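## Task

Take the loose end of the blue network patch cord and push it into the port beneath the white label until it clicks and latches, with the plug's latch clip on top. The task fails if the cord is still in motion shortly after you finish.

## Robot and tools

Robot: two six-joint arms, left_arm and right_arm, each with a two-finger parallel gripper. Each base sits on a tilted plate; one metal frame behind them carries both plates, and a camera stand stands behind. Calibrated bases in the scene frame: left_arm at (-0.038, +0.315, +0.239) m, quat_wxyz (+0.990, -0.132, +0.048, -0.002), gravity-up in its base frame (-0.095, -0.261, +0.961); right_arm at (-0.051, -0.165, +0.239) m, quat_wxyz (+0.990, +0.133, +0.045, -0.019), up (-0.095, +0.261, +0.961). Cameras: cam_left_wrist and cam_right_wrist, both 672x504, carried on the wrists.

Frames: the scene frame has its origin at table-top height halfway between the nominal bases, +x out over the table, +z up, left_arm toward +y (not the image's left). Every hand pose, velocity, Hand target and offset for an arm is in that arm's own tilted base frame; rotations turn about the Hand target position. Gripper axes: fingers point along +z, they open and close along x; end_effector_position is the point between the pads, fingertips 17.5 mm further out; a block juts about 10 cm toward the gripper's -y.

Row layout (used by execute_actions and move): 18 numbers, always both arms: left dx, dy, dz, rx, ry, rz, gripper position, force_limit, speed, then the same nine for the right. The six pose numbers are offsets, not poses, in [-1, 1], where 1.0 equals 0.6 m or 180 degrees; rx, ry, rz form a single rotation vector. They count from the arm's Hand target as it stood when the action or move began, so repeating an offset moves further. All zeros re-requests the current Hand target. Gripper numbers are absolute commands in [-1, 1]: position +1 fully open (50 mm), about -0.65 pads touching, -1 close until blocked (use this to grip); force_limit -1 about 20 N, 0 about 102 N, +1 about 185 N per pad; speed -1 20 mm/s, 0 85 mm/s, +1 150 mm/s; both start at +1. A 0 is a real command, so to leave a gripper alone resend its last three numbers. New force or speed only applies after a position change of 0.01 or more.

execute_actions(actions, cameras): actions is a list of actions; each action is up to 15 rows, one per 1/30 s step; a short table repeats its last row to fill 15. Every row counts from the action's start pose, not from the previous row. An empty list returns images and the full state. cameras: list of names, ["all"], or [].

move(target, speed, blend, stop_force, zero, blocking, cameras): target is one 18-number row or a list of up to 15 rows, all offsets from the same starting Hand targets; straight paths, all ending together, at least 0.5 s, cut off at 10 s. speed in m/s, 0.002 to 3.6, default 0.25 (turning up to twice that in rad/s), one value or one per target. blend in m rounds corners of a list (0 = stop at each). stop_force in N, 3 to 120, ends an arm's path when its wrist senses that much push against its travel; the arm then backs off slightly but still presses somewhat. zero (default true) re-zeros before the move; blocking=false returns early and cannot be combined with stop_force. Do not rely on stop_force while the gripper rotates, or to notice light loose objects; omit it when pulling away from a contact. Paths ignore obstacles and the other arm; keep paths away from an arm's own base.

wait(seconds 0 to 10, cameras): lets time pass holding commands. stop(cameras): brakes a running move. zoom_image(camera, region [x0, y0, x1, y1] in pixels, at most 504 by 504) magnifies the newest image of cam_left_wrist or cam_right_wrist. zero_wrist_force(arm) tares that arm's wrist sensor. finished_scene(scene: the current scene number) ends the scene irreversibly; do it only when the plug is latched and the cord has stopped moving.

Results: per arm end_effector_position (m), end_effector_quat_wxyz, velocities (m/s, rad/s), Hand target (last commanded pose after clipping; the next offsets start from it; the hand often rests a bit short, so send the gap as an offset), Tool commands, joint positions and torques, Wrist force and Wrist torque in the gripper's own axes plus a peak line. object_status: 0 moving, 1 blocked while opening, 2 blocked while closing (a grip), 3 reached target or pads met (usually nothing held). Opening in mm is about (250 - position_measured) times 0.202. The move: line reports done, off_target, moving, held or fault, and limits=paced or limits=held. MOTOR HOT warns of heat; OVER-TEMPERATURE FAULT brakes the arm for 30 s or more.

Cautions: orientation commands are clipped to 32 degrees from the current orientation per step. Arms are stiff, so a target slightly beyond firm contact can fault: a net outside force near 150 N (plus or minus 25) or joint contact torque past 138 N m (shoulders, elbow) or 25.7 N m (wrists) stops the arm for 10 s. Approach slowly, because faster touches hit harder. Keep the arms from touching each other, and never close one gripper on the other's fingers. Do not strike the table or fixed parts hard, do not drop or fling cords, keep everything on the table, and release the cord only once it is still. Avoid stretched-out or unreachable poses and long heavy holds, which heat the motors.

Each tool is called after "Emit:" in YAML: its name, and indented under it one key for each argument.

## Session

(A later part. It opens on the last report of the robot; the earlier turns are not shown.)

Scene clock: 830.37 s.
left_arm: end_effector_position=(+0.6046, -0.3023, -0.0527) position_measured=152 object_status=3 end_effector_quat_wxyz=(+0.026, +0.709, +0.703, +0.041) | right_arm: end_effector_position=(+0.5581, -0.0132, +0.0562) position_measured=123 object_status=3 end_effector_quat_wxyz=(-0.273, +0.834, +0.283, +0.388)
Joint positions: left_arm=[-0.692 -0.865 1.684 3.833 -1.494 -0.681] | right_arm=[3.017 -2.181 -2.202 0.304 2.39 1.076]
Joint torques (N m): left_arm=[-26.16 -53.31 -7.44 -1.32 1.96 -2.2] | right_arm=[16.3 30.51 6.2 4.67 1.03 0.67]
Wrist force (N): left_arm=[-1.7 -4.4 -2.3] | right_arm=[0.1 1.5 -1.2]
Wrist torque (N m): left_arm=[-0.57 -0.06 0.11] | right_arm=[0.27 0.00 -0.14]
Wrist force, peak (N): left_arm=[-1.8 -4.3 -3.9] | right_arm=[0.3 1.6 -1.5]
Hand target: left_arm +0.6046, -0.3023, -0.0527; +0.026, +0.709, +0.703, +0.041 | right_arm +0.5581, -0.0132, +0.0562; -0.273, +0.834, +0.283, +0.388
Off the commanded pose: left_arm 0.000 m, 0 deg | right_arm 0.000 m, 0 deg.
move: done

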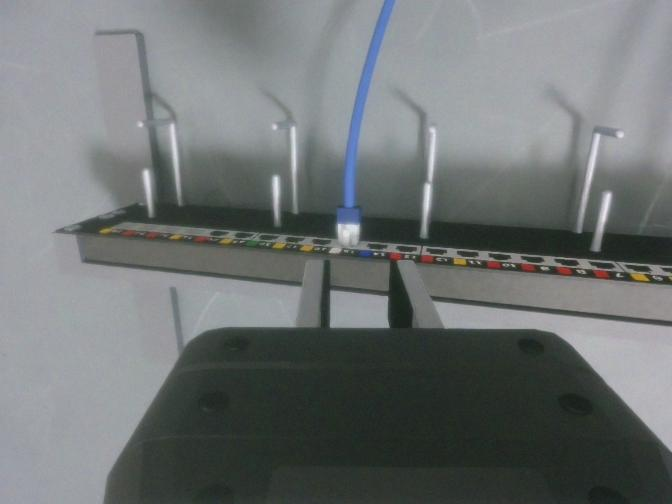

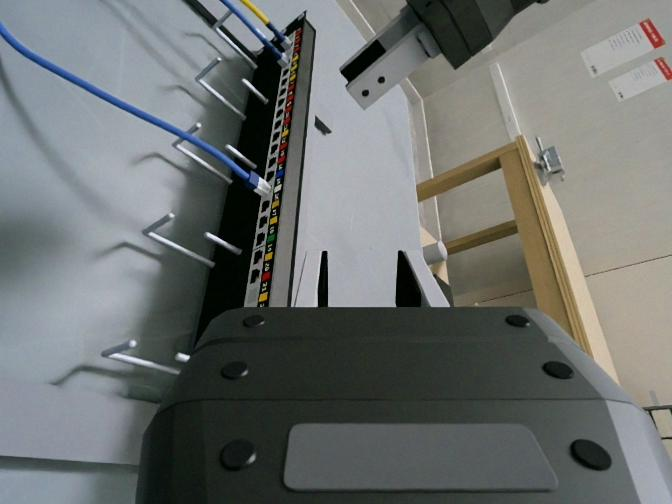

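Emit:
move:
  target: [0.0085,0.0035,-0.2,0,0,0,0,-0.7,-1,0,0,0,0,0,0,0.2,-0.9,-1]
  speed: 0.08
  stop_force: 8

Emit:
move:
  target: [0,0,0,0,0,0,-1,-0.5,-1,0,0,0,0,0,0,0.2,-0.9,-1]

Emit:
wait:
  seconds: 0.8
  cameras: ["cam_left_wrist"]

Emit:
move:
  target: [0.03,0.0002,0.003,0,0,0,-1,-0.5,-1,0,0,0,0,0,0,0.2,-0.9,-1]
  speed: 0.02
  stop_force: 38
  cameras: ["all"]

Emit:
zoom_image:
  camera: "cam_right_wrist"
  region: [230, 140, 290, 210]

Scene clock: 840.87 s.
left_arm: end_effector_position=(+0.6097, -0.3002, -0.1727) position_measured=152 object_status=3 end_effector_quat_wxyz=(+0.026, +0.709, +0.703, +0.041) | right_arm: end_effector_position=(+0.5581, -0.0132, +0.0562) position_measured=123 object_status=3 end_effector_quat_wxyz=(-0.273, +0.834, +0.283, +0.388)
Joint positions: left_arm=[-0.685 -0.633 1.655 3.63 -1.495 -0.674] | right_arm=[3.017 -2.181 -2.202 0.304 2.39 1.076]
Joint torques (N m): left_arm=[-4.68 -32.21 -27.87 -5.27 -3.01 2.48] | right_arm=[15.98 30.51 6.52 4.6 0.93 0.6]
Wrist force (N): left_arm=[-2.0 -4.2 -2.6] | right_arm=[0.3 1.7 -1.4]
Wrist torque (N m): left_arm=[-0.56 0.00 -0.01] | right_arm=[0.28 -0.02 -0.15]
Wrist force, peak (N): left_arm=[-1.7 -4.9 -2.6] | right_arm=[0.5 1.4 -1.6]
Hand target: left_arm +0.6097, -0.3002, -0.1727; +0.026, +0.709, +0.703, +0.041 | right_arm +0.5581, -0.0132, +0.0562; -0.273, +0.834, +0.283, +0.388
Off the commanded pose: left_arm 0.000 m, 0 deg | right_arm 0.000 m, 0 deg.
move: done

Scene clock: 841.57 s.
left_arm: end_effector_position=(+0.6097, -0.3002, -0.1727) position_measured=198 object_status=2 end_effector_quat_wxyz=(+0.026, +0.709, +0.703, +0.041) | right_arm: end_effector_position=(+0.5581, -0.0132, +0.0562) position_measured=123 object_status=3 end_effector_quat_wxyz=(-0.273, +0.834, +0.283, +0.388)
Joint positions: left_arm=[-0.685 -0.633 1.655 3.63 -1.495 -0.674] | right_arm=[3.017 -2.181 -2.202 0.304 2.39 1.076]
Joint torques (N m): left_arm=[-6.14 -33.94 -27.02 -5.05 -2.92 2.65] | right_arm=[16.34 31.17 6.08 4.64 0.99 0.61]
Wrist force (N): left_arm=[-0.9 -4.4 -2.5] | right_arm=[0.2 1.4 -1.2]
Wrist torque (N m): left_arm=[-0.57 -0.03 -0.03] | right_arm=[0.25 -0.02 -0.14]
Wrist force, peak (N): left_arm=[-1.7 -4.7 -2.9] | right_arm=[0.3 1.5 -1.6]
Hand target: left_arm +0.6097, -0.3002, -0.1727; +0.026, +0.709, +0.703, +0.041 | right_arm +0.5581, -0.0132, +0.0562; -0.273, +0.834, +0.283, +0.388
Off the commanded pose: left_arm 0.000 m, 0 deg | right_arm 0.000 m, 0 deg.
move: done

Scene clock: 842.37 s.
left_arm: end_effector_position=(+0.6097, -0.3002, -0.1727) position_measured=198 object_status=2 end_effector_quat_wxyz=(+0.026, +0.709, +0.703, +0.041) | right_arm: end_effector_position=(+0.5581, -0.0132, +0.0562) position_measured=123 object_status=3 end_effector_quat_wxyz=(-0.273, +0.834, +0.283, +0.388)
Joint positions: left_arm=[-0.685 -0.633 1.655 3.63 -1.495 -0.674] | right_arm=[3.017 -2.181 -2.202 0.304 2.39 1.076]
Joint torques (N m): left_arm=[-8.25 -33.48 -25.85 -5.08 -2.89 2.46] | right_arm=[16.05 30.47 6.14 4.58 1.01 0.56]
Wrist force (N): left_arm=[-0.7 -4.8 -2.5] | right_arm=[0.4 1.5 -1.3]
Wrist torque (N m): left_arm=[-0.63 -0.07 -0.03] | right_arm=[0.26 -0.04 -0.15]
Wrist force, peak (N): left_arm=[-0.9 -4.6 -3.1] | right_arm=[0.3 1.6 -1.5]
Hand target: left_arm +0.6097, -0.3002, -0.1727; +0.026, +0.709, +0.703, +0.041 | right_arm +0.5581, -0.0132, +0.0562; -0.273, +0.834, +0.283, +0.388
Tool commands: left_gripper/position=-1.0 left_gripper/force_limit=-0.5 left_gripper/speed=-1.0 right_gripper/position=+0.2 right_gripper/force_limit=-0.9 right_gripper/speed=-1.0
Off the commanded pose: left_arm 0.000 m, 0 deg | right_arm 0.000 m, 0 deg.
wait: 0.80 s; at rest by 0.17 s
Images, in order (width x height): cam_left_wrist 672x504.

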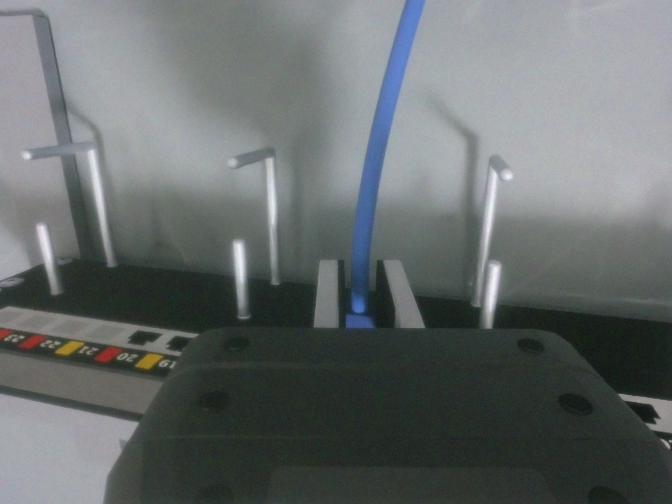

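Scene clock: 844.10 s.
left_arm: end_effector_position=(+0.6277, -0.3001, -0.1709) position_measured=198 object_status=2 end_effector_quat_wxyz=(+0.026, +0.709, +0.703, +0.041) | right_arm: end_effector_position=(+0.5581, -0.0132, +0.0562) position_measured=123 object_status=3 end_effector_quat_wxyz=(-0.273, +0.834, +0.283, +0.388)
Joint positions: left_arm=[-0.667 -0.616 1.602 3.665 -1.496 -0.656] | right_arm=[3.017 -2.181 -2.202 0.304 2.39 1.076]
Joint torques (N m): left_arm=[4.9 -42.24 -40.11 -7.7 2.32 2.39] | right_arm=[16.26 30.41 5.92 4.58 1.07 0.62]
Wrist force (N): left_arm=[-2.8 -37.8 -4.4] | right_arm=[0.4 1.4 -1.4]
Wrist torque (N m): left_arm=[-0.89 -0.07 -0.03] | right_arm=[0.25 -0.05 -0.15]
Wrist force, peak (N): left_arm=[1.2 -43.3 -5.5] | right_arm=[0.3 1.5 -1.5]
Hand target: left_arm +0.6277, -0.3001, -0.1709; +0.026, +0.709, +0.703, +0.041 | right_arm +0.5581, -0.0132, +0.0562; -0.273, +0.834, +0.283, +0.388
Off the commanded pose: left_arm 0.000 m, 0 deg | right_arm 0.000 m, 0 deg.
move: done

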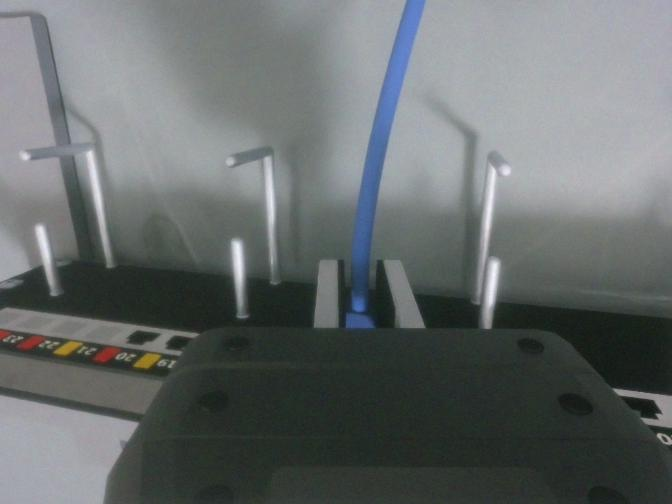

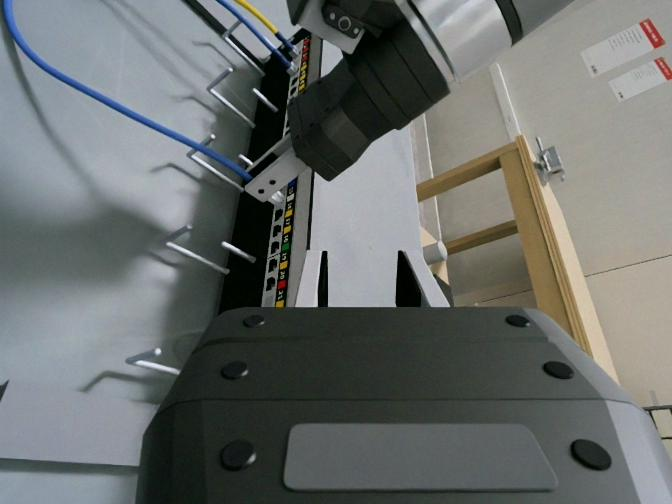

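Scaled by 7.200 from the camera's 672x504 image, which has a finer 960x720 frame.

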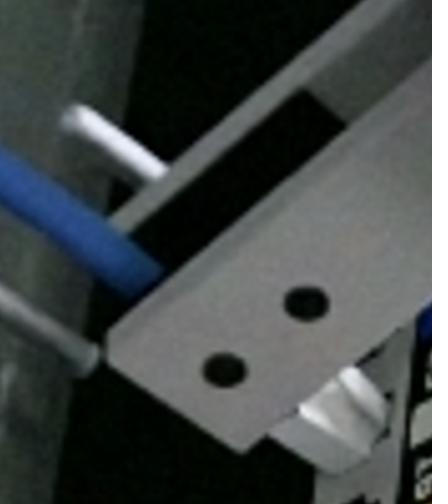

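Emit:
move:
  target: [-0.006,0,-0.0006,0,0,0,-1,-0.5,-1,-0.029,-0.02,0.055,-0.413,0.0617,0.2597,-1,-0.9,-1]
  speed: 0.2
  cameras: ["all"]

Scene clock: 871.37 s.
left_arm: end_effector_position=(+0.6241, -0.3001, -0.1713) position_measured=198 object_status=2 end_effector_quat_wxyz=(+0.026, +0.709, +0.703, +0.041) | right_arm: end_effector_position=(+0.5408, -0.0252, +0.0892) position_measured=251 object_status=3 end_effector_quat_wxyz=(+0.125, +0.687, +0.713, -0.062)
Joint positions: left_arm=[-0.671 -0.619 1.613 3.658 -1.496 -0.66] | right_arm=[3.483 -1.786 -2.013 -0.913 1.291 0.305]
Joint torques (N m): left_arm=[-34.5 -49.57 9.61 1.07 -2.78 -2.04] | right_arm=[17.49 22.28 26.85 1.55 -1.49 -1.89]
Wrist force (N): left_arm=[-2.5 22.6 -4.7] | right_arm=[-0.5 1.0 -2.0]
Wrist torque (N m): left_arm=[-0.54 -0.17 0.13] | right_arm=[0.25 -0.04 -0.16]
Wrist force, peak (N): left_arm=[-3.0 -38.3 -4.4] | right_arm=[0.6 1.3 -2.8]
Hand target: left_arm +0.6241, -0.3001, -0.1713; +0.026, +0.709, +0.703, +0.041 | right_arm +0.5407, -0.0252, +0.0892; +0.125, +0.687, +0.713, -0.062
Off the commanded pose: left_arm 0.000 m, 0 deg | right_arm 0.000 m, 0 deg.
move: done

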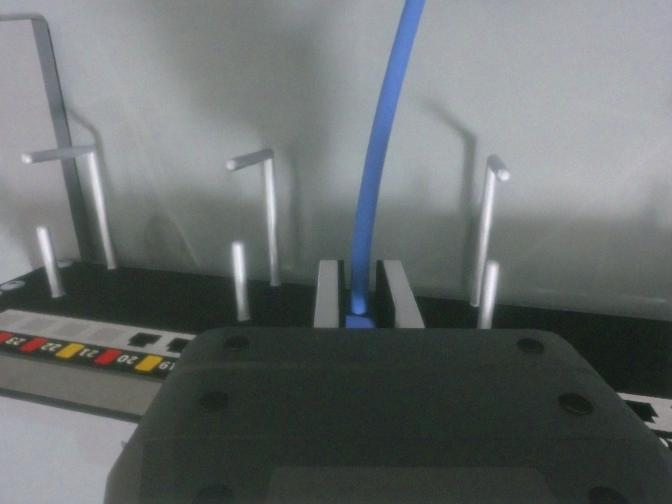

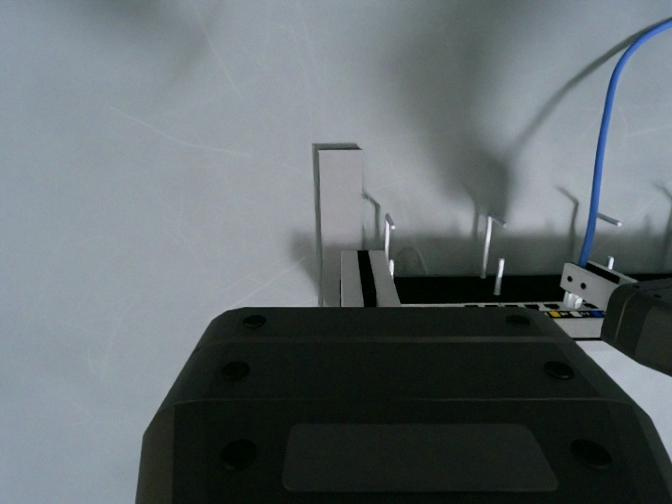

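Emit:
move:
  target: [0,0,0,0,0,0,-1,-0.5,-1,0.08,-0.087,-0.298,0,0,0,-1,-0.9,-1]
  speed: 0.12
  cameras: ["cam_right_wrist"]

Emit:
move:
  target: [0,0,0,0,0,0,-1,-0.5,-1,0.0072,-0.0198,-0.073,0,0,0,-1,-0.9,-1]
  speed: 0.008
  stop_force: 45
  cameras: ["cam_right_wrist"]

Scene clock: 878.83 s.
left_arm: end_effector_position=(+0.6241, -0.3001, -0.1713) position_measured=198 object_status=2 end_effector_quat_wxyz=(+0.026, +0.709, +0.703, +0.041) | right_arm: end_effector_position=(+0.5887, -0.0774, -0.0896) position_measured=251 object_status=3 end_effector_quat_wxyz=(+0.125, +0.687, +0.713, -0.062)
Joint positions: left_arm=[-0.671 -0.619 1.613 3.658 -1.496 -0.66] | right_arm=[3.362 -2.227 -1.981 -0.469 1.293 0.179]
Joint torques (N m): left_arm=[-33.89 -36.53 9.07 4.74 -6.54 -2.08] | right_arm=[5.46 29.22 20.13 4.45 1.35 -1.83]
Wrist force (N): left_arm=[-2.6 23.0 -4.7] | right_arm=[-0.6 0.8 -1.8]
Wrist torque (N m): left_arm=[-0.48 -0.14 0.13] | right_arm=[0.22 -0.02 -0.16]
Wrist force, peak (N): left_arm=[-2.6 23.4 -4.7] | right_arm=[-0.3 0.9 -3.6]
Hand target: left_arm +0.6241, -0.3001, -0.1713; +0.026, +0.709, +0.703, +0.041 | right_arm +0.5887, -0.0774, -0.0896; +0.125, +0.687, +0.713, -0.062
Off the commanded pose: left_arm 0.000 m, 0 deg | right_arm 0.000 m, 0 deg.
move: done
Images, in order (width x height): cam_right_wrist 672x504.

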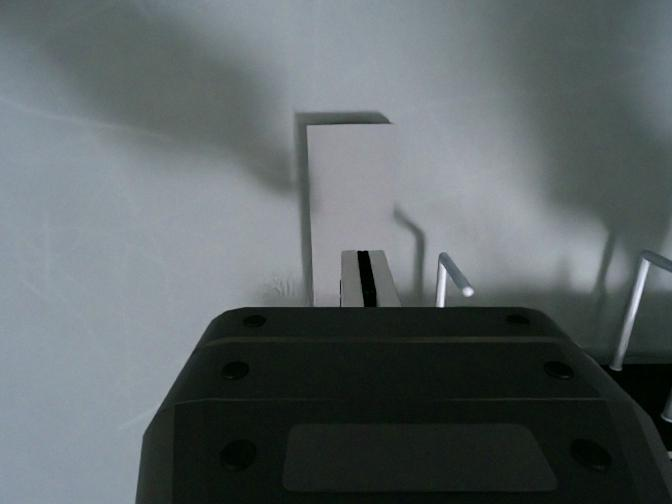

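Scene clock: 885.30 s.
left_arm: end_effector_position=(+0.6241, -0.3001, -0.1713) position_measured=198 object_status=2 end_effector_quat_wxyz=(+0.026, +0.709, +0.703, +0.041) | right_arm: end_effector_position=(+0.5931, -0.0892, -0.1334) position_measured=251 object_status=3 end_effector_quat_wxyz=(+0.125, +0.687, +0.713, -0.062)
Joint positions: left_arm=[-0.671 -0.619 1.613 3.658 -1.496 -0.66] | right_arm=[3.34 -2.334 -1.958 -0.378 1.294 0.155]
Joint torques (N m): left_arm=[-34.7 -26.13 9.14 4.72 -6.58 -2.04] | right_arm=[5.83 32.28 17.98 4.31 1.36 -1.79]
Wrist force (N): left_arm=[-2.7 22.5 -4.5] | right_arm=[-0.5 1.0 -2.0]
Wrist torque (N m): left_arm=[-0.56 -0.13 0.12] | right_arm=[0.24 -0.04 -0.16]
Wrist force, peak (N): left_arm=[-2.3 23.4 -4.5] | right_arm=[-0.6 1.1 -2.1]
Hand target: left_arm +0.6241, -0.3001, -0.1713; +0.026, +0.709, +0.703, +0.041 | right_arm +0.5931, -0.0892, -0.1334; +0.125, +0.687, +0.713, -0.062
Off the commanded pose: left_arm 0.000 m, 0 deg | right_arm 0.000 m, 0 deg.
move: done
Images, in order (width x height): cam_right_wrist 672x504.

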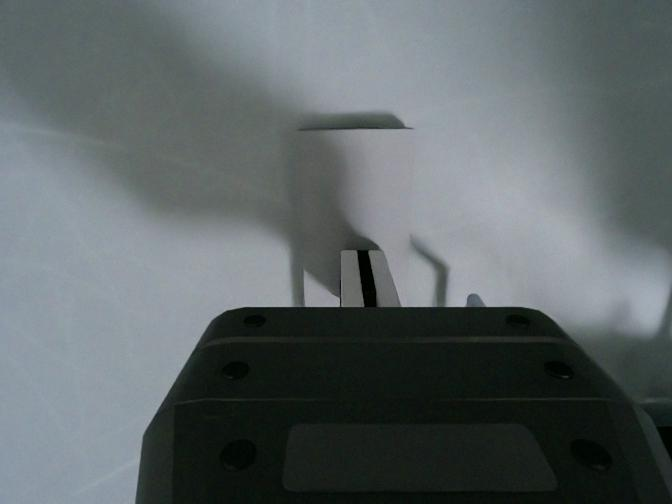

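Emit:
move:
  target: [0,0,0,0,0,0,-1,-0.5,-1,0.0056,-0.0152,-0.056,0,0,0,-1,-0.9,-1]
  speed: 0.006
  stop_force: 45
  cameras: ["cam_right_wrist"]

Scene clock: 889.47 s.
left_arm: end_effector_position=(+0.6241, -0.3001, -0.1713) position_measured=198 object_status=2 end_effector_quat_wxyz=(+0.026, +0.709, +0.703, +0.041) | right_arm: end_effector_position=(+0.5934, -0.0898, -0.1356) position_measured=251 object_status=3 end_effector_quat_wxyz=(+0.125, +0.687, +0.713, -0.062)
Joint positions: left_arm=[-0.671 -0.619 1.613 3.658 -1.496 -0.66] | right_arm=[3.339 -2.34 -1.956 -0.373 1.294 0.154]
Joint torques (N m): left_arm=[-32.87 -27.35 6.8 4.22 -6.33 -1.92] | right_arm=[11.84 34.18 -1.68 0.23 0.44 0.93]
Wrist force (N): left_arm=[-3.2 21.5 -5.1] | right_arm=[0.0 -6.8 -40.5]
Wrist torque (N m): left_arm=[-0.49 -0.15 0.15] | right_arm=[-0.09 -0.01 -0.16]
Wrist force, peak (N): left_arm=[-2.7 23.4 -4.5] | right_arm=[-2.2 -15.2 -60.8]
Hand target: left_arm +0.6241, -0.3001, -0.1713; +0.026, +0.709, +0.703, +0.041 | right_arm +0.5934, -0.0898, -0.1356; +0.125, +0.687, +0.713, -0.062 (not the last commanded pose)
Off the commanded pose: left_arm 0.000 m, 0 deg | right_arm 0.033 m, 0 deg.
move: contact (right_arm)
Images, in order (width x height): cam_right_wrist 672x504.

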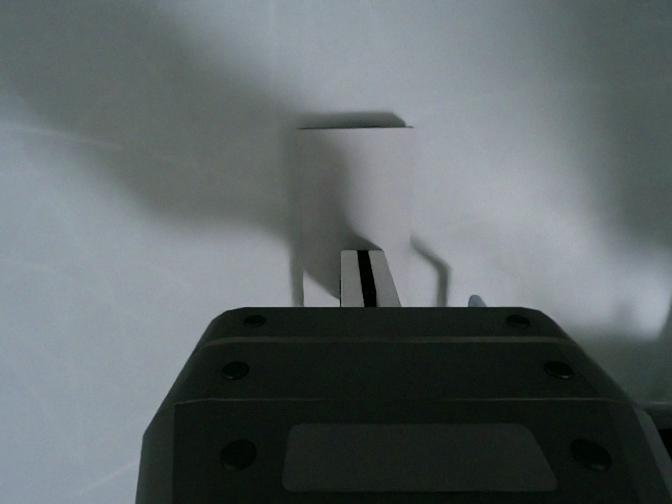

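Emit:
move:
  target: [0,0,0,0,0,0,-1,-0.5,-1,0.0028,-0.0076,-0.028,0,0,0,-1,-0.9,-1]
  speed: 0.004
  stop_force: 30

Emit:
move:
  target: [0.03,0.0002,0.003,0,0,0,-1,-0.5,-1,0,0,0,0,0,0,-1,-0.9,-1]
  speed: 0.02
  stop_force: 75
  cameras: ["all"]

Scene clock: 893.33 s.
left_arm: end_effector_position=(+0.6241, -0.3001, -0.1713) position_measured=198 object_status=2 end_effector_quat_wxyz=(+0.026, +0.709, +0.703, +0.041) | right_arm: end_effector_position=(+0.5934, -0.0898, -0.1358) position_measured=251 object_status=3 end_effector_quat_wxyz=(+0.125, +0.687, +0.713, -0.062)
Joint positions: left_arm=[-0.671 -0.619 1.613 3.658 -1.496 -0.66] | right_arm=[3.338 -2.341 -1.956 -0.373 1.294 0.154]
Joint torques (N m): left_arm=[-27.74 -27.4 -0.6 1.43 -4.97 -1.8] | right_arm=[9.52 24.48 -2.15 -0.47 -0.95 1.18]
Wrist force (N): left_arm=[-3.4 21.6 -4.4] | right_arm=[-2.3 -16.4 -66.9]
Wrist torque (N m): left_arm=[-0.48 -0.15 0.16] | right_arm=[-0.35 0.02 -0.16]
Wrist force, peak (N): left_arm=[-2.5 22.5 -4.2] | right_arm=[-5.2 -23.3 -82.6]
Hand target: left_arm +0.6241, -0.3001, -0.1713; +0.026, +0.709, +0.703, +0.041 | right_arm +0.5934, -0.0898, -0.1358; +0.125, +0.687, +0.713, -0.062 (not the last commanded pose)
Off the commanded pose: left_arm 0.000 m, 0 deg | right_arm 0.017 m, 0 deg.
move: contact (right_arm)

Scene clock: 894.67 s.
left_arm: end_effector_position=(+0.6283, -0.3000, -0.1712) position_measured=198 object_status=2 end_effector_quat_wxyz=(+0.025, +0.709, +0.703, +0.041) | right_arm: end_effector_position=(+0.5935, -0.0898, -0.1358) position_measured=251 object_status=3 end_effector_quat_wxyz=(+0.125, +0.687, +0.713, -0.062)
Joint positions: left_arm=[-0.666 -0.614 1.599 3.668 -1.496 -0.655] | right_arm=[3.339 -2.341 -1.956 -0.373 1.294 0.154]
Joint torques (N m): left_arm=[-14.79 -69.59 -23.26 -13.53 8.64 -2.23] | right_arm=[10.19 17.21 -3.54 -3.21 0.14 0.97]
Wrist force (N): left_arm=[-1.1 -53.8 -5.9] | right_arm=[-1.7 -1.6 -61.1]
Wrist torque (N m): left_arm=[-0.98 -0.17 0.03] | right_arm=[0.47 -0.01 -0.21]
Wrist force, peak (N): left_arm=[0.5 -70.4 -13.9] | right_arm=[-2.2 -16.5 -66.7]
Hand target: left_arm +0.6283, -0.3000, -0.1712; +0.025, +0.709, +0.703, +0.041 (not the last commanded pose) | right_arm +0.5934, -0.0898, -0.1358; +0.125, +0.687, +0.713, -0.062
Off the commanded pose: left_arm 0.014 m, 0 deg | right_arm 0.000 m, 0 deg.
move: contact (left_arm)

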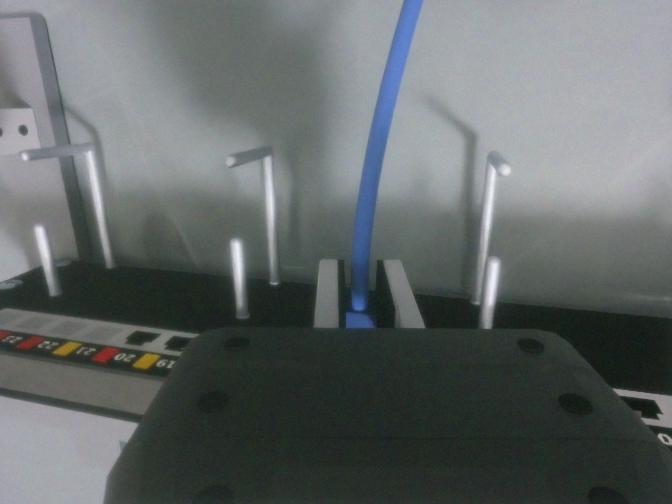

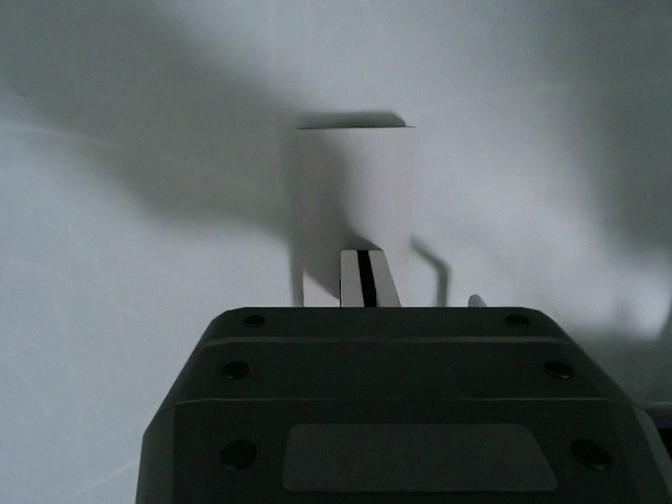

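Emit:
move:
  target: [-0.0042,0,-0.0004,0,0,0,-1,-0.5,-1,0,0,0,0,0,0,-1,-0.9,-1]
  speed: 0.01

Emit:
move:
  target: [0,0,0,0,0,0,0,-0.5,-1,0,0,0,0,0,0,-1,-0.9,-1]

Emit:
wait:
  seconds: 0.8

Emit:
move:
  target: [-0.016,-0.0035,0.2,0,0,0,0,-0.5,-1,-0.0095,0.026,0.096,0,0,0,-1,-0.9,-1]
  speed: 0.1
  cameras: ["all"]

Emit:
zoom_image:
  camera: "cam_left_wrist"
  region: [310, 170, 410, 270]

Scene clock: 900.63 s.
left_arm: end_effector_position=(+0.6259, -0.3000, -0.1713) position_measured=198 object_status=2 end_effector_quat_wxyz=(+0.025, +0.709, +0.703, +0.041) | right_arm: end_effector_position=(+0.5934, -0.0898, -0.1358) position_measured=251 object_status=3 end_effector_quat_wxyz=(+0.125, +0.687, +0.713, -0.062)
Joint positions: left_arm=[-0.669 -0.617 1.606 3.663 -1.496 -0.657] | right_arm=[3.339 -2.341 -1.956 -0.373 1.294 0.154]
Joint torques (N m): left_arm=[-27.49 -57.18 -2.25 -4.13 -0.21 -2.16] | right_arm=[10.38 7.08 -3.31 -0.82 1.09 0.32]
Wrist force (N): left_arm=[-2.7 -1.8 -2.2] | right_arm=[-1.9 -14.4 -68.5]
Wrist torque (N m): left_arm=[-0.75 -0.18 0.16] | right_arm=[-0.41 -0.01 -0.16]
Wrist force, peak (N): left_arm=[-1.3 -54.4 -6.5] | right_arm=[-1.7 -14.6 -68.9]
Hand target: left_arm +0.6258, -0.3000, -0.1714; +0.025, +0.709, +0.703, +0.041 | right_arm +0.5934, -0.0898, -0.1358; +0.125, +0.687, +0.713, -0.062
Off the commanded pose: left_arm 0.000 m, 0 deg | right_arm 0.000 m, 0 deg.
move: done

Scene clock: 901.33 s.
left_arm: end_effector_position=(+0.6258, -0.3000, -0.1714) position_measured=152 object_status=0 end_effector_quat_wxyz=(+0.025, +0.709, +0.703, +0.041) | right_arm: end_effector_position=(+0.5934, -0.0898, -0.1358) position_measured=251 object_status=3 end_effector_quat_wxyz=(+0.125, +0.687, +0.713, -0.062)
Joint positions: left_arm=[-0.669 -0.617 1.607 3.663 -1.496 -0.658] | right_arm=[3.339 -2.341 -1.956 -0.373 1.294 0.154]
Joint torques (N m): left_arm=[-26.46 -52.74 -6.49 -4.33 -2.84 -2.02] | right_arm=[10.24 7.09 -2.02 0.29 0.53 0.17]
Wrist force (N): left_arm=[0.1 -7.8 -1.8] | right_arm=[-2.4 -13.1 -68.6]
Wrist torque (N m): left_arm=[-1.13 -0.34 0.12] | right_arm=[-0.40 -0.03 -0.16]
Wrist force, peak (N): left_arm=[0.3 -8.2 -2.1] | right_arm=[-2.0 -14.6 -68.7]
Hand target: left_arm +0.6258, -0.3000, -0.1714; +0.025, +0.709, +0.703, +0.041 | right_arm +0.5934, -0.0898, -0.1358; +0.125, +0.687, +0.713, -0.062
Off the commanded pose: left_arm 0.000 m, 0 deg | right_arm 0.000 m, 0 deg.
move: done

Scene clock: 902.13 s.
left_arm: end_effector_position=(+0.6257, -0.3000, -0.1714) position_measured=152 object_status=3 end_effector_quat_wxyz=(+0.025, +0.709, +0.703, +0.041) | right_arm: end_effector_position=(+0.5934, -0.0898, -0.1358) position_measured=251 object_status=3 end_effector_quat_wxyz=(+0.125, +0.687, +0.713, -0.062)
Joint positions: left_arm=[-0.669 -0.617 1.607 3.663 -1.496 -0.658] | right_arm=[3.339 -2.341 -1.956 -0.373 1.294 0.154]
Joint torques (N m): left_arm=[-26.01 -46.63 -13.67 -4.37 -3.07 -1.92] | right_arm=[10.09 7.05 0.46 0.36 0.04 0.05]
Wrist force (N): left_arm=[0.2 -8.0 -1.8] | right_arm=[-2.2 -13.1 -68.4]
Wrist torque (N m): left_arm=[-1.17 -0.36 0.11] | right_arm=[-0.41 -0.05 -0.16]
Wrist force, peak (N): left_arm=[0.3 -8.2 -1.6] | right_arm=[-2.3 -13.2 -68.7]
Hand target: left_arm +0.6258, -0.3000, -0.1714; +0.025, +0.709, +0.703, +0.041 | right_arm +0.5934, -0.0898, -0.1358; +0.125, +0.687, +0.713, -0.062
Tool commands: left_gripper/position=+0.0 left_gripper/force_limit=-0.5 left_gripper/speed=-1.0 right_gripper/position=-1.0 right_gripper/force_limit=-0.9 right_gripper/speed=-1.0
Off the commanded pose: left_arm 0.000 m, 0 deg | right_arm 0.000 m, 0 deg.
wait: 0.80 s; at rest by 0.17 s

Scene clock: 903.80 s.
left_arm: end_effector_position=(+0.6162, -0.3021, -0.0515) position_measured=152 object_status=3 end_effector_quat_wxyz=(+0.025, +0.709, +0.703, +0.041) | right_arm: end_effector_position=(+0.5877, -0.0742, -0.0783) position_measured=251 object_status=3 end_effector_quat_wxyz=(+0.125, +0.687, +0.713, -0.062)
Joint positions: left_arm=[-0.68 -0.849 1.648 3.855 -1.496 -0.669] | right_arm=[3.368 -2.2 -1.984 -0.494 1.292 0.185]
Joint torques (N m): left_arm=[-26.8 -54.14 -6.62 -1.49 1.74 -2.1] | right_arm=[20.47 48.37 5.15 1.58 -1.51 1.21]
Wrist force (N): left_arm=[0.6 -8.0 -2.1] | right_arm=[-0.6 -0.2 -1.8]
Wrist torque (N m): left_arm=[-1.16 -0.41 0.11] | right_arm=[0.07 -0.01 -0.25]
Wrist force, peak (N): left_arm=[0.4 -8.2 -3.1] | right_arm=[-2.4 -13.2 -68.3]
Hand target: left_arm +0.6162, -0.3021, -0.0514; +0.025, +0.709, +0.703, +0.041 | right_arm +0.5877, -0.0742, -0.0782; +0.125, +0.687, +0.713, -0.062
Off the commanded pose: left_arm 0.000 m, 0 deg | right_arm 0.000 m, 0 deg.
move: done

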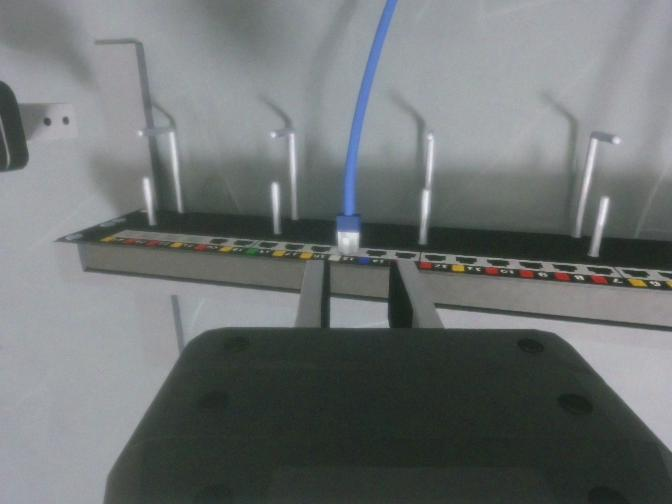

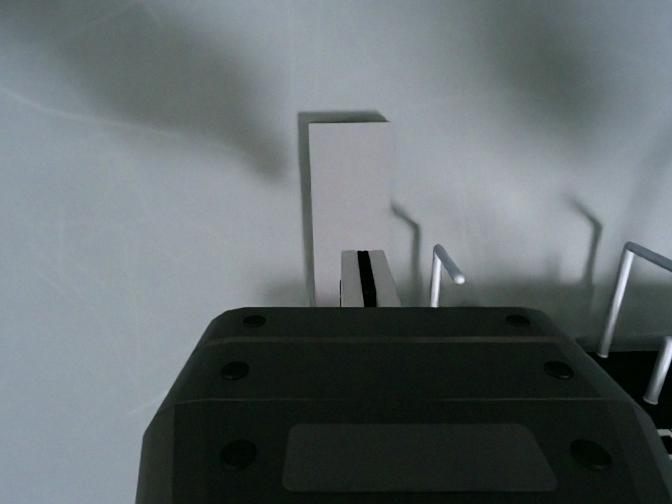

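Scaled by 5.040 from the camera's 672x504 image, which has a finer 960x720 frame.

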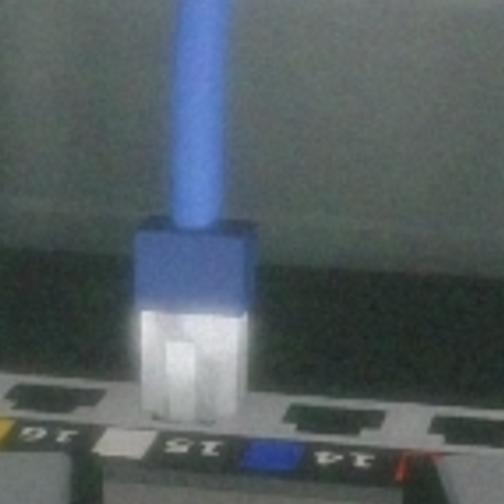

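Emit:
move:
  target: [0.0,0.26,0.06,0,0,0,0,-0.5,-1,0,0,0,0,0,0,-1,-0.9,-1]
  cameras: ["cam_left_wrist"]

Emit:
zoom_image:
  camera: "cam_left_wrist"
  region: [300, 160, 420, 280]

Scene clock: 907.47 s.
left_arm: end_effector_position=(+0.6162, -0.1462, -0.0154) position_measured=152 object_status=3 end_effector_quat_wxyz=(+0.025, +0.709, +0.703, +0.041) | right_arm: end_effector_position=(+0.5877, -0.0742, -0.0782) position_measured=251 object_status=3 end_effector_quat_wxyz=(+0.125, +0.687, +0.713, -0.062)
Joint positions: left_arm=[-0.471 -1.003 1.82 3.823 -1.51 -0.459] | right_arm=[3.368 -2.2 -1.984 -0.494 1.292 0.185]
Joint torques (N m): left_arm=[-2.41 -49.68 -4.63 -1.19 -3.06 2.35] | right_arm=[20.56 48.65 5.24 1.66 -1.41 1.18]
Wrist force (N): left_arm=[0.2 -8.0 -2.0] | right_arm=[-0.6 0.0 -2.0]
Wrist torque (N m): left_arm=[-1.15 -0.36 -0.01] | right_arm=[0.09 -0.02 -0.26]
Wrist force, peak (N): left_arm=[-1.8 -8.3 -1.8] | right_arm=[-0.6 -0.1 -2.2]
Hand target: left_arm +0.6162, -0.1461, -0.0154; +0.025, +0.709, +0.703, +0.041 | right_arm +0.5877, -0.0742, -0.0782; +0.125, +0.687, +0.713, -0.062
Off the commanded pose: left_arm 0.000 m, 0 deg | right_arm 0.000 m, 0 deg.
move: done
Images, in order (width x height): cam_left_wrist 672x504.

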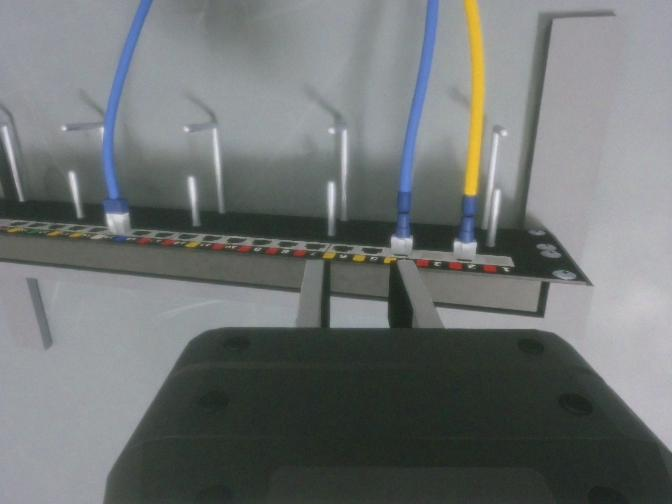

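Scaled by 4.200 from the camera's 672x504 image, which has a finer 960x720 frame.

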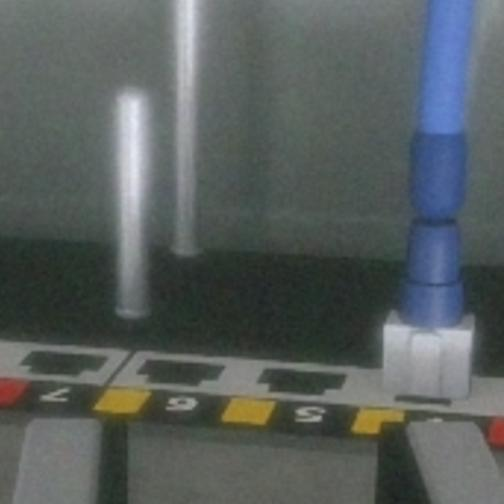

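Emit:
wait:
  seconds: 1

Emit:
finished_scene:
  scene: 1

Scene clock: 910.33 s.
left_arm: end_effector_position=(+0.6162, -0.1461, -0.0154) position_measured=152 object_status=3 end_effector_quat_wxyz=(+0.025, +0.709, +0.703, +0.041) | right_arm: end_effector_position=(+0.5877, -0.0742, -0.0782) position_measured=251 object_status=3 end_effector_quat_wxyz=(+0.125, +0.687, +0.713, -0.062)
Joint positions: left_arm=[-0.471 -1.004 1.82 3.823 -1.51 -0.459] | right_arm=[3.368 -2.2 -1.984 -0.494 1.292 0.185]
Joint torques (N m): left_arm=[-2.85 -50.46 -4.7 -1.08 -2.98 2.4] | right_arm=[20.62 48.03 5.84 1.72 -1.53 1.25]
Wrist force (N): left_arm=[0.2 -7.7 -1.9] | right_arm=[-0.6 0.0 -1.9]
Wrist torque (N m): left_arm=[-1.09 -0.36 -0.01] | right_arm=[0.10 -0.02 -0.26]
Wrist force, peak (N): left_arm=[0.5 -8.2 -2.3] | right_arm=[-0.6 0.0 -2.1]
Hand target: left_arm +0.6162, -0.1461, -0.0154; +0.025, +0.709, +0.703, +0.041 | right_arm +0.5877, -0.0742, -0.0782; +0.125, +0.687, +0.713, -0.062
Tool commands: left_gripper/position=+0.0 left_gripper/force_limit=-0.5 left_gripper/speed=-1.0 right_gripper/position=-1.0 right_gripper/force_limit=-0.9 right_gripper/speed=-1.0
Off the commanded pose: left_arm 0.000 m, 0 deg | right_arm 0.000 m, 0 deg.
wait: 1.00 s; at rest from the start

The scene is finished: the task was done.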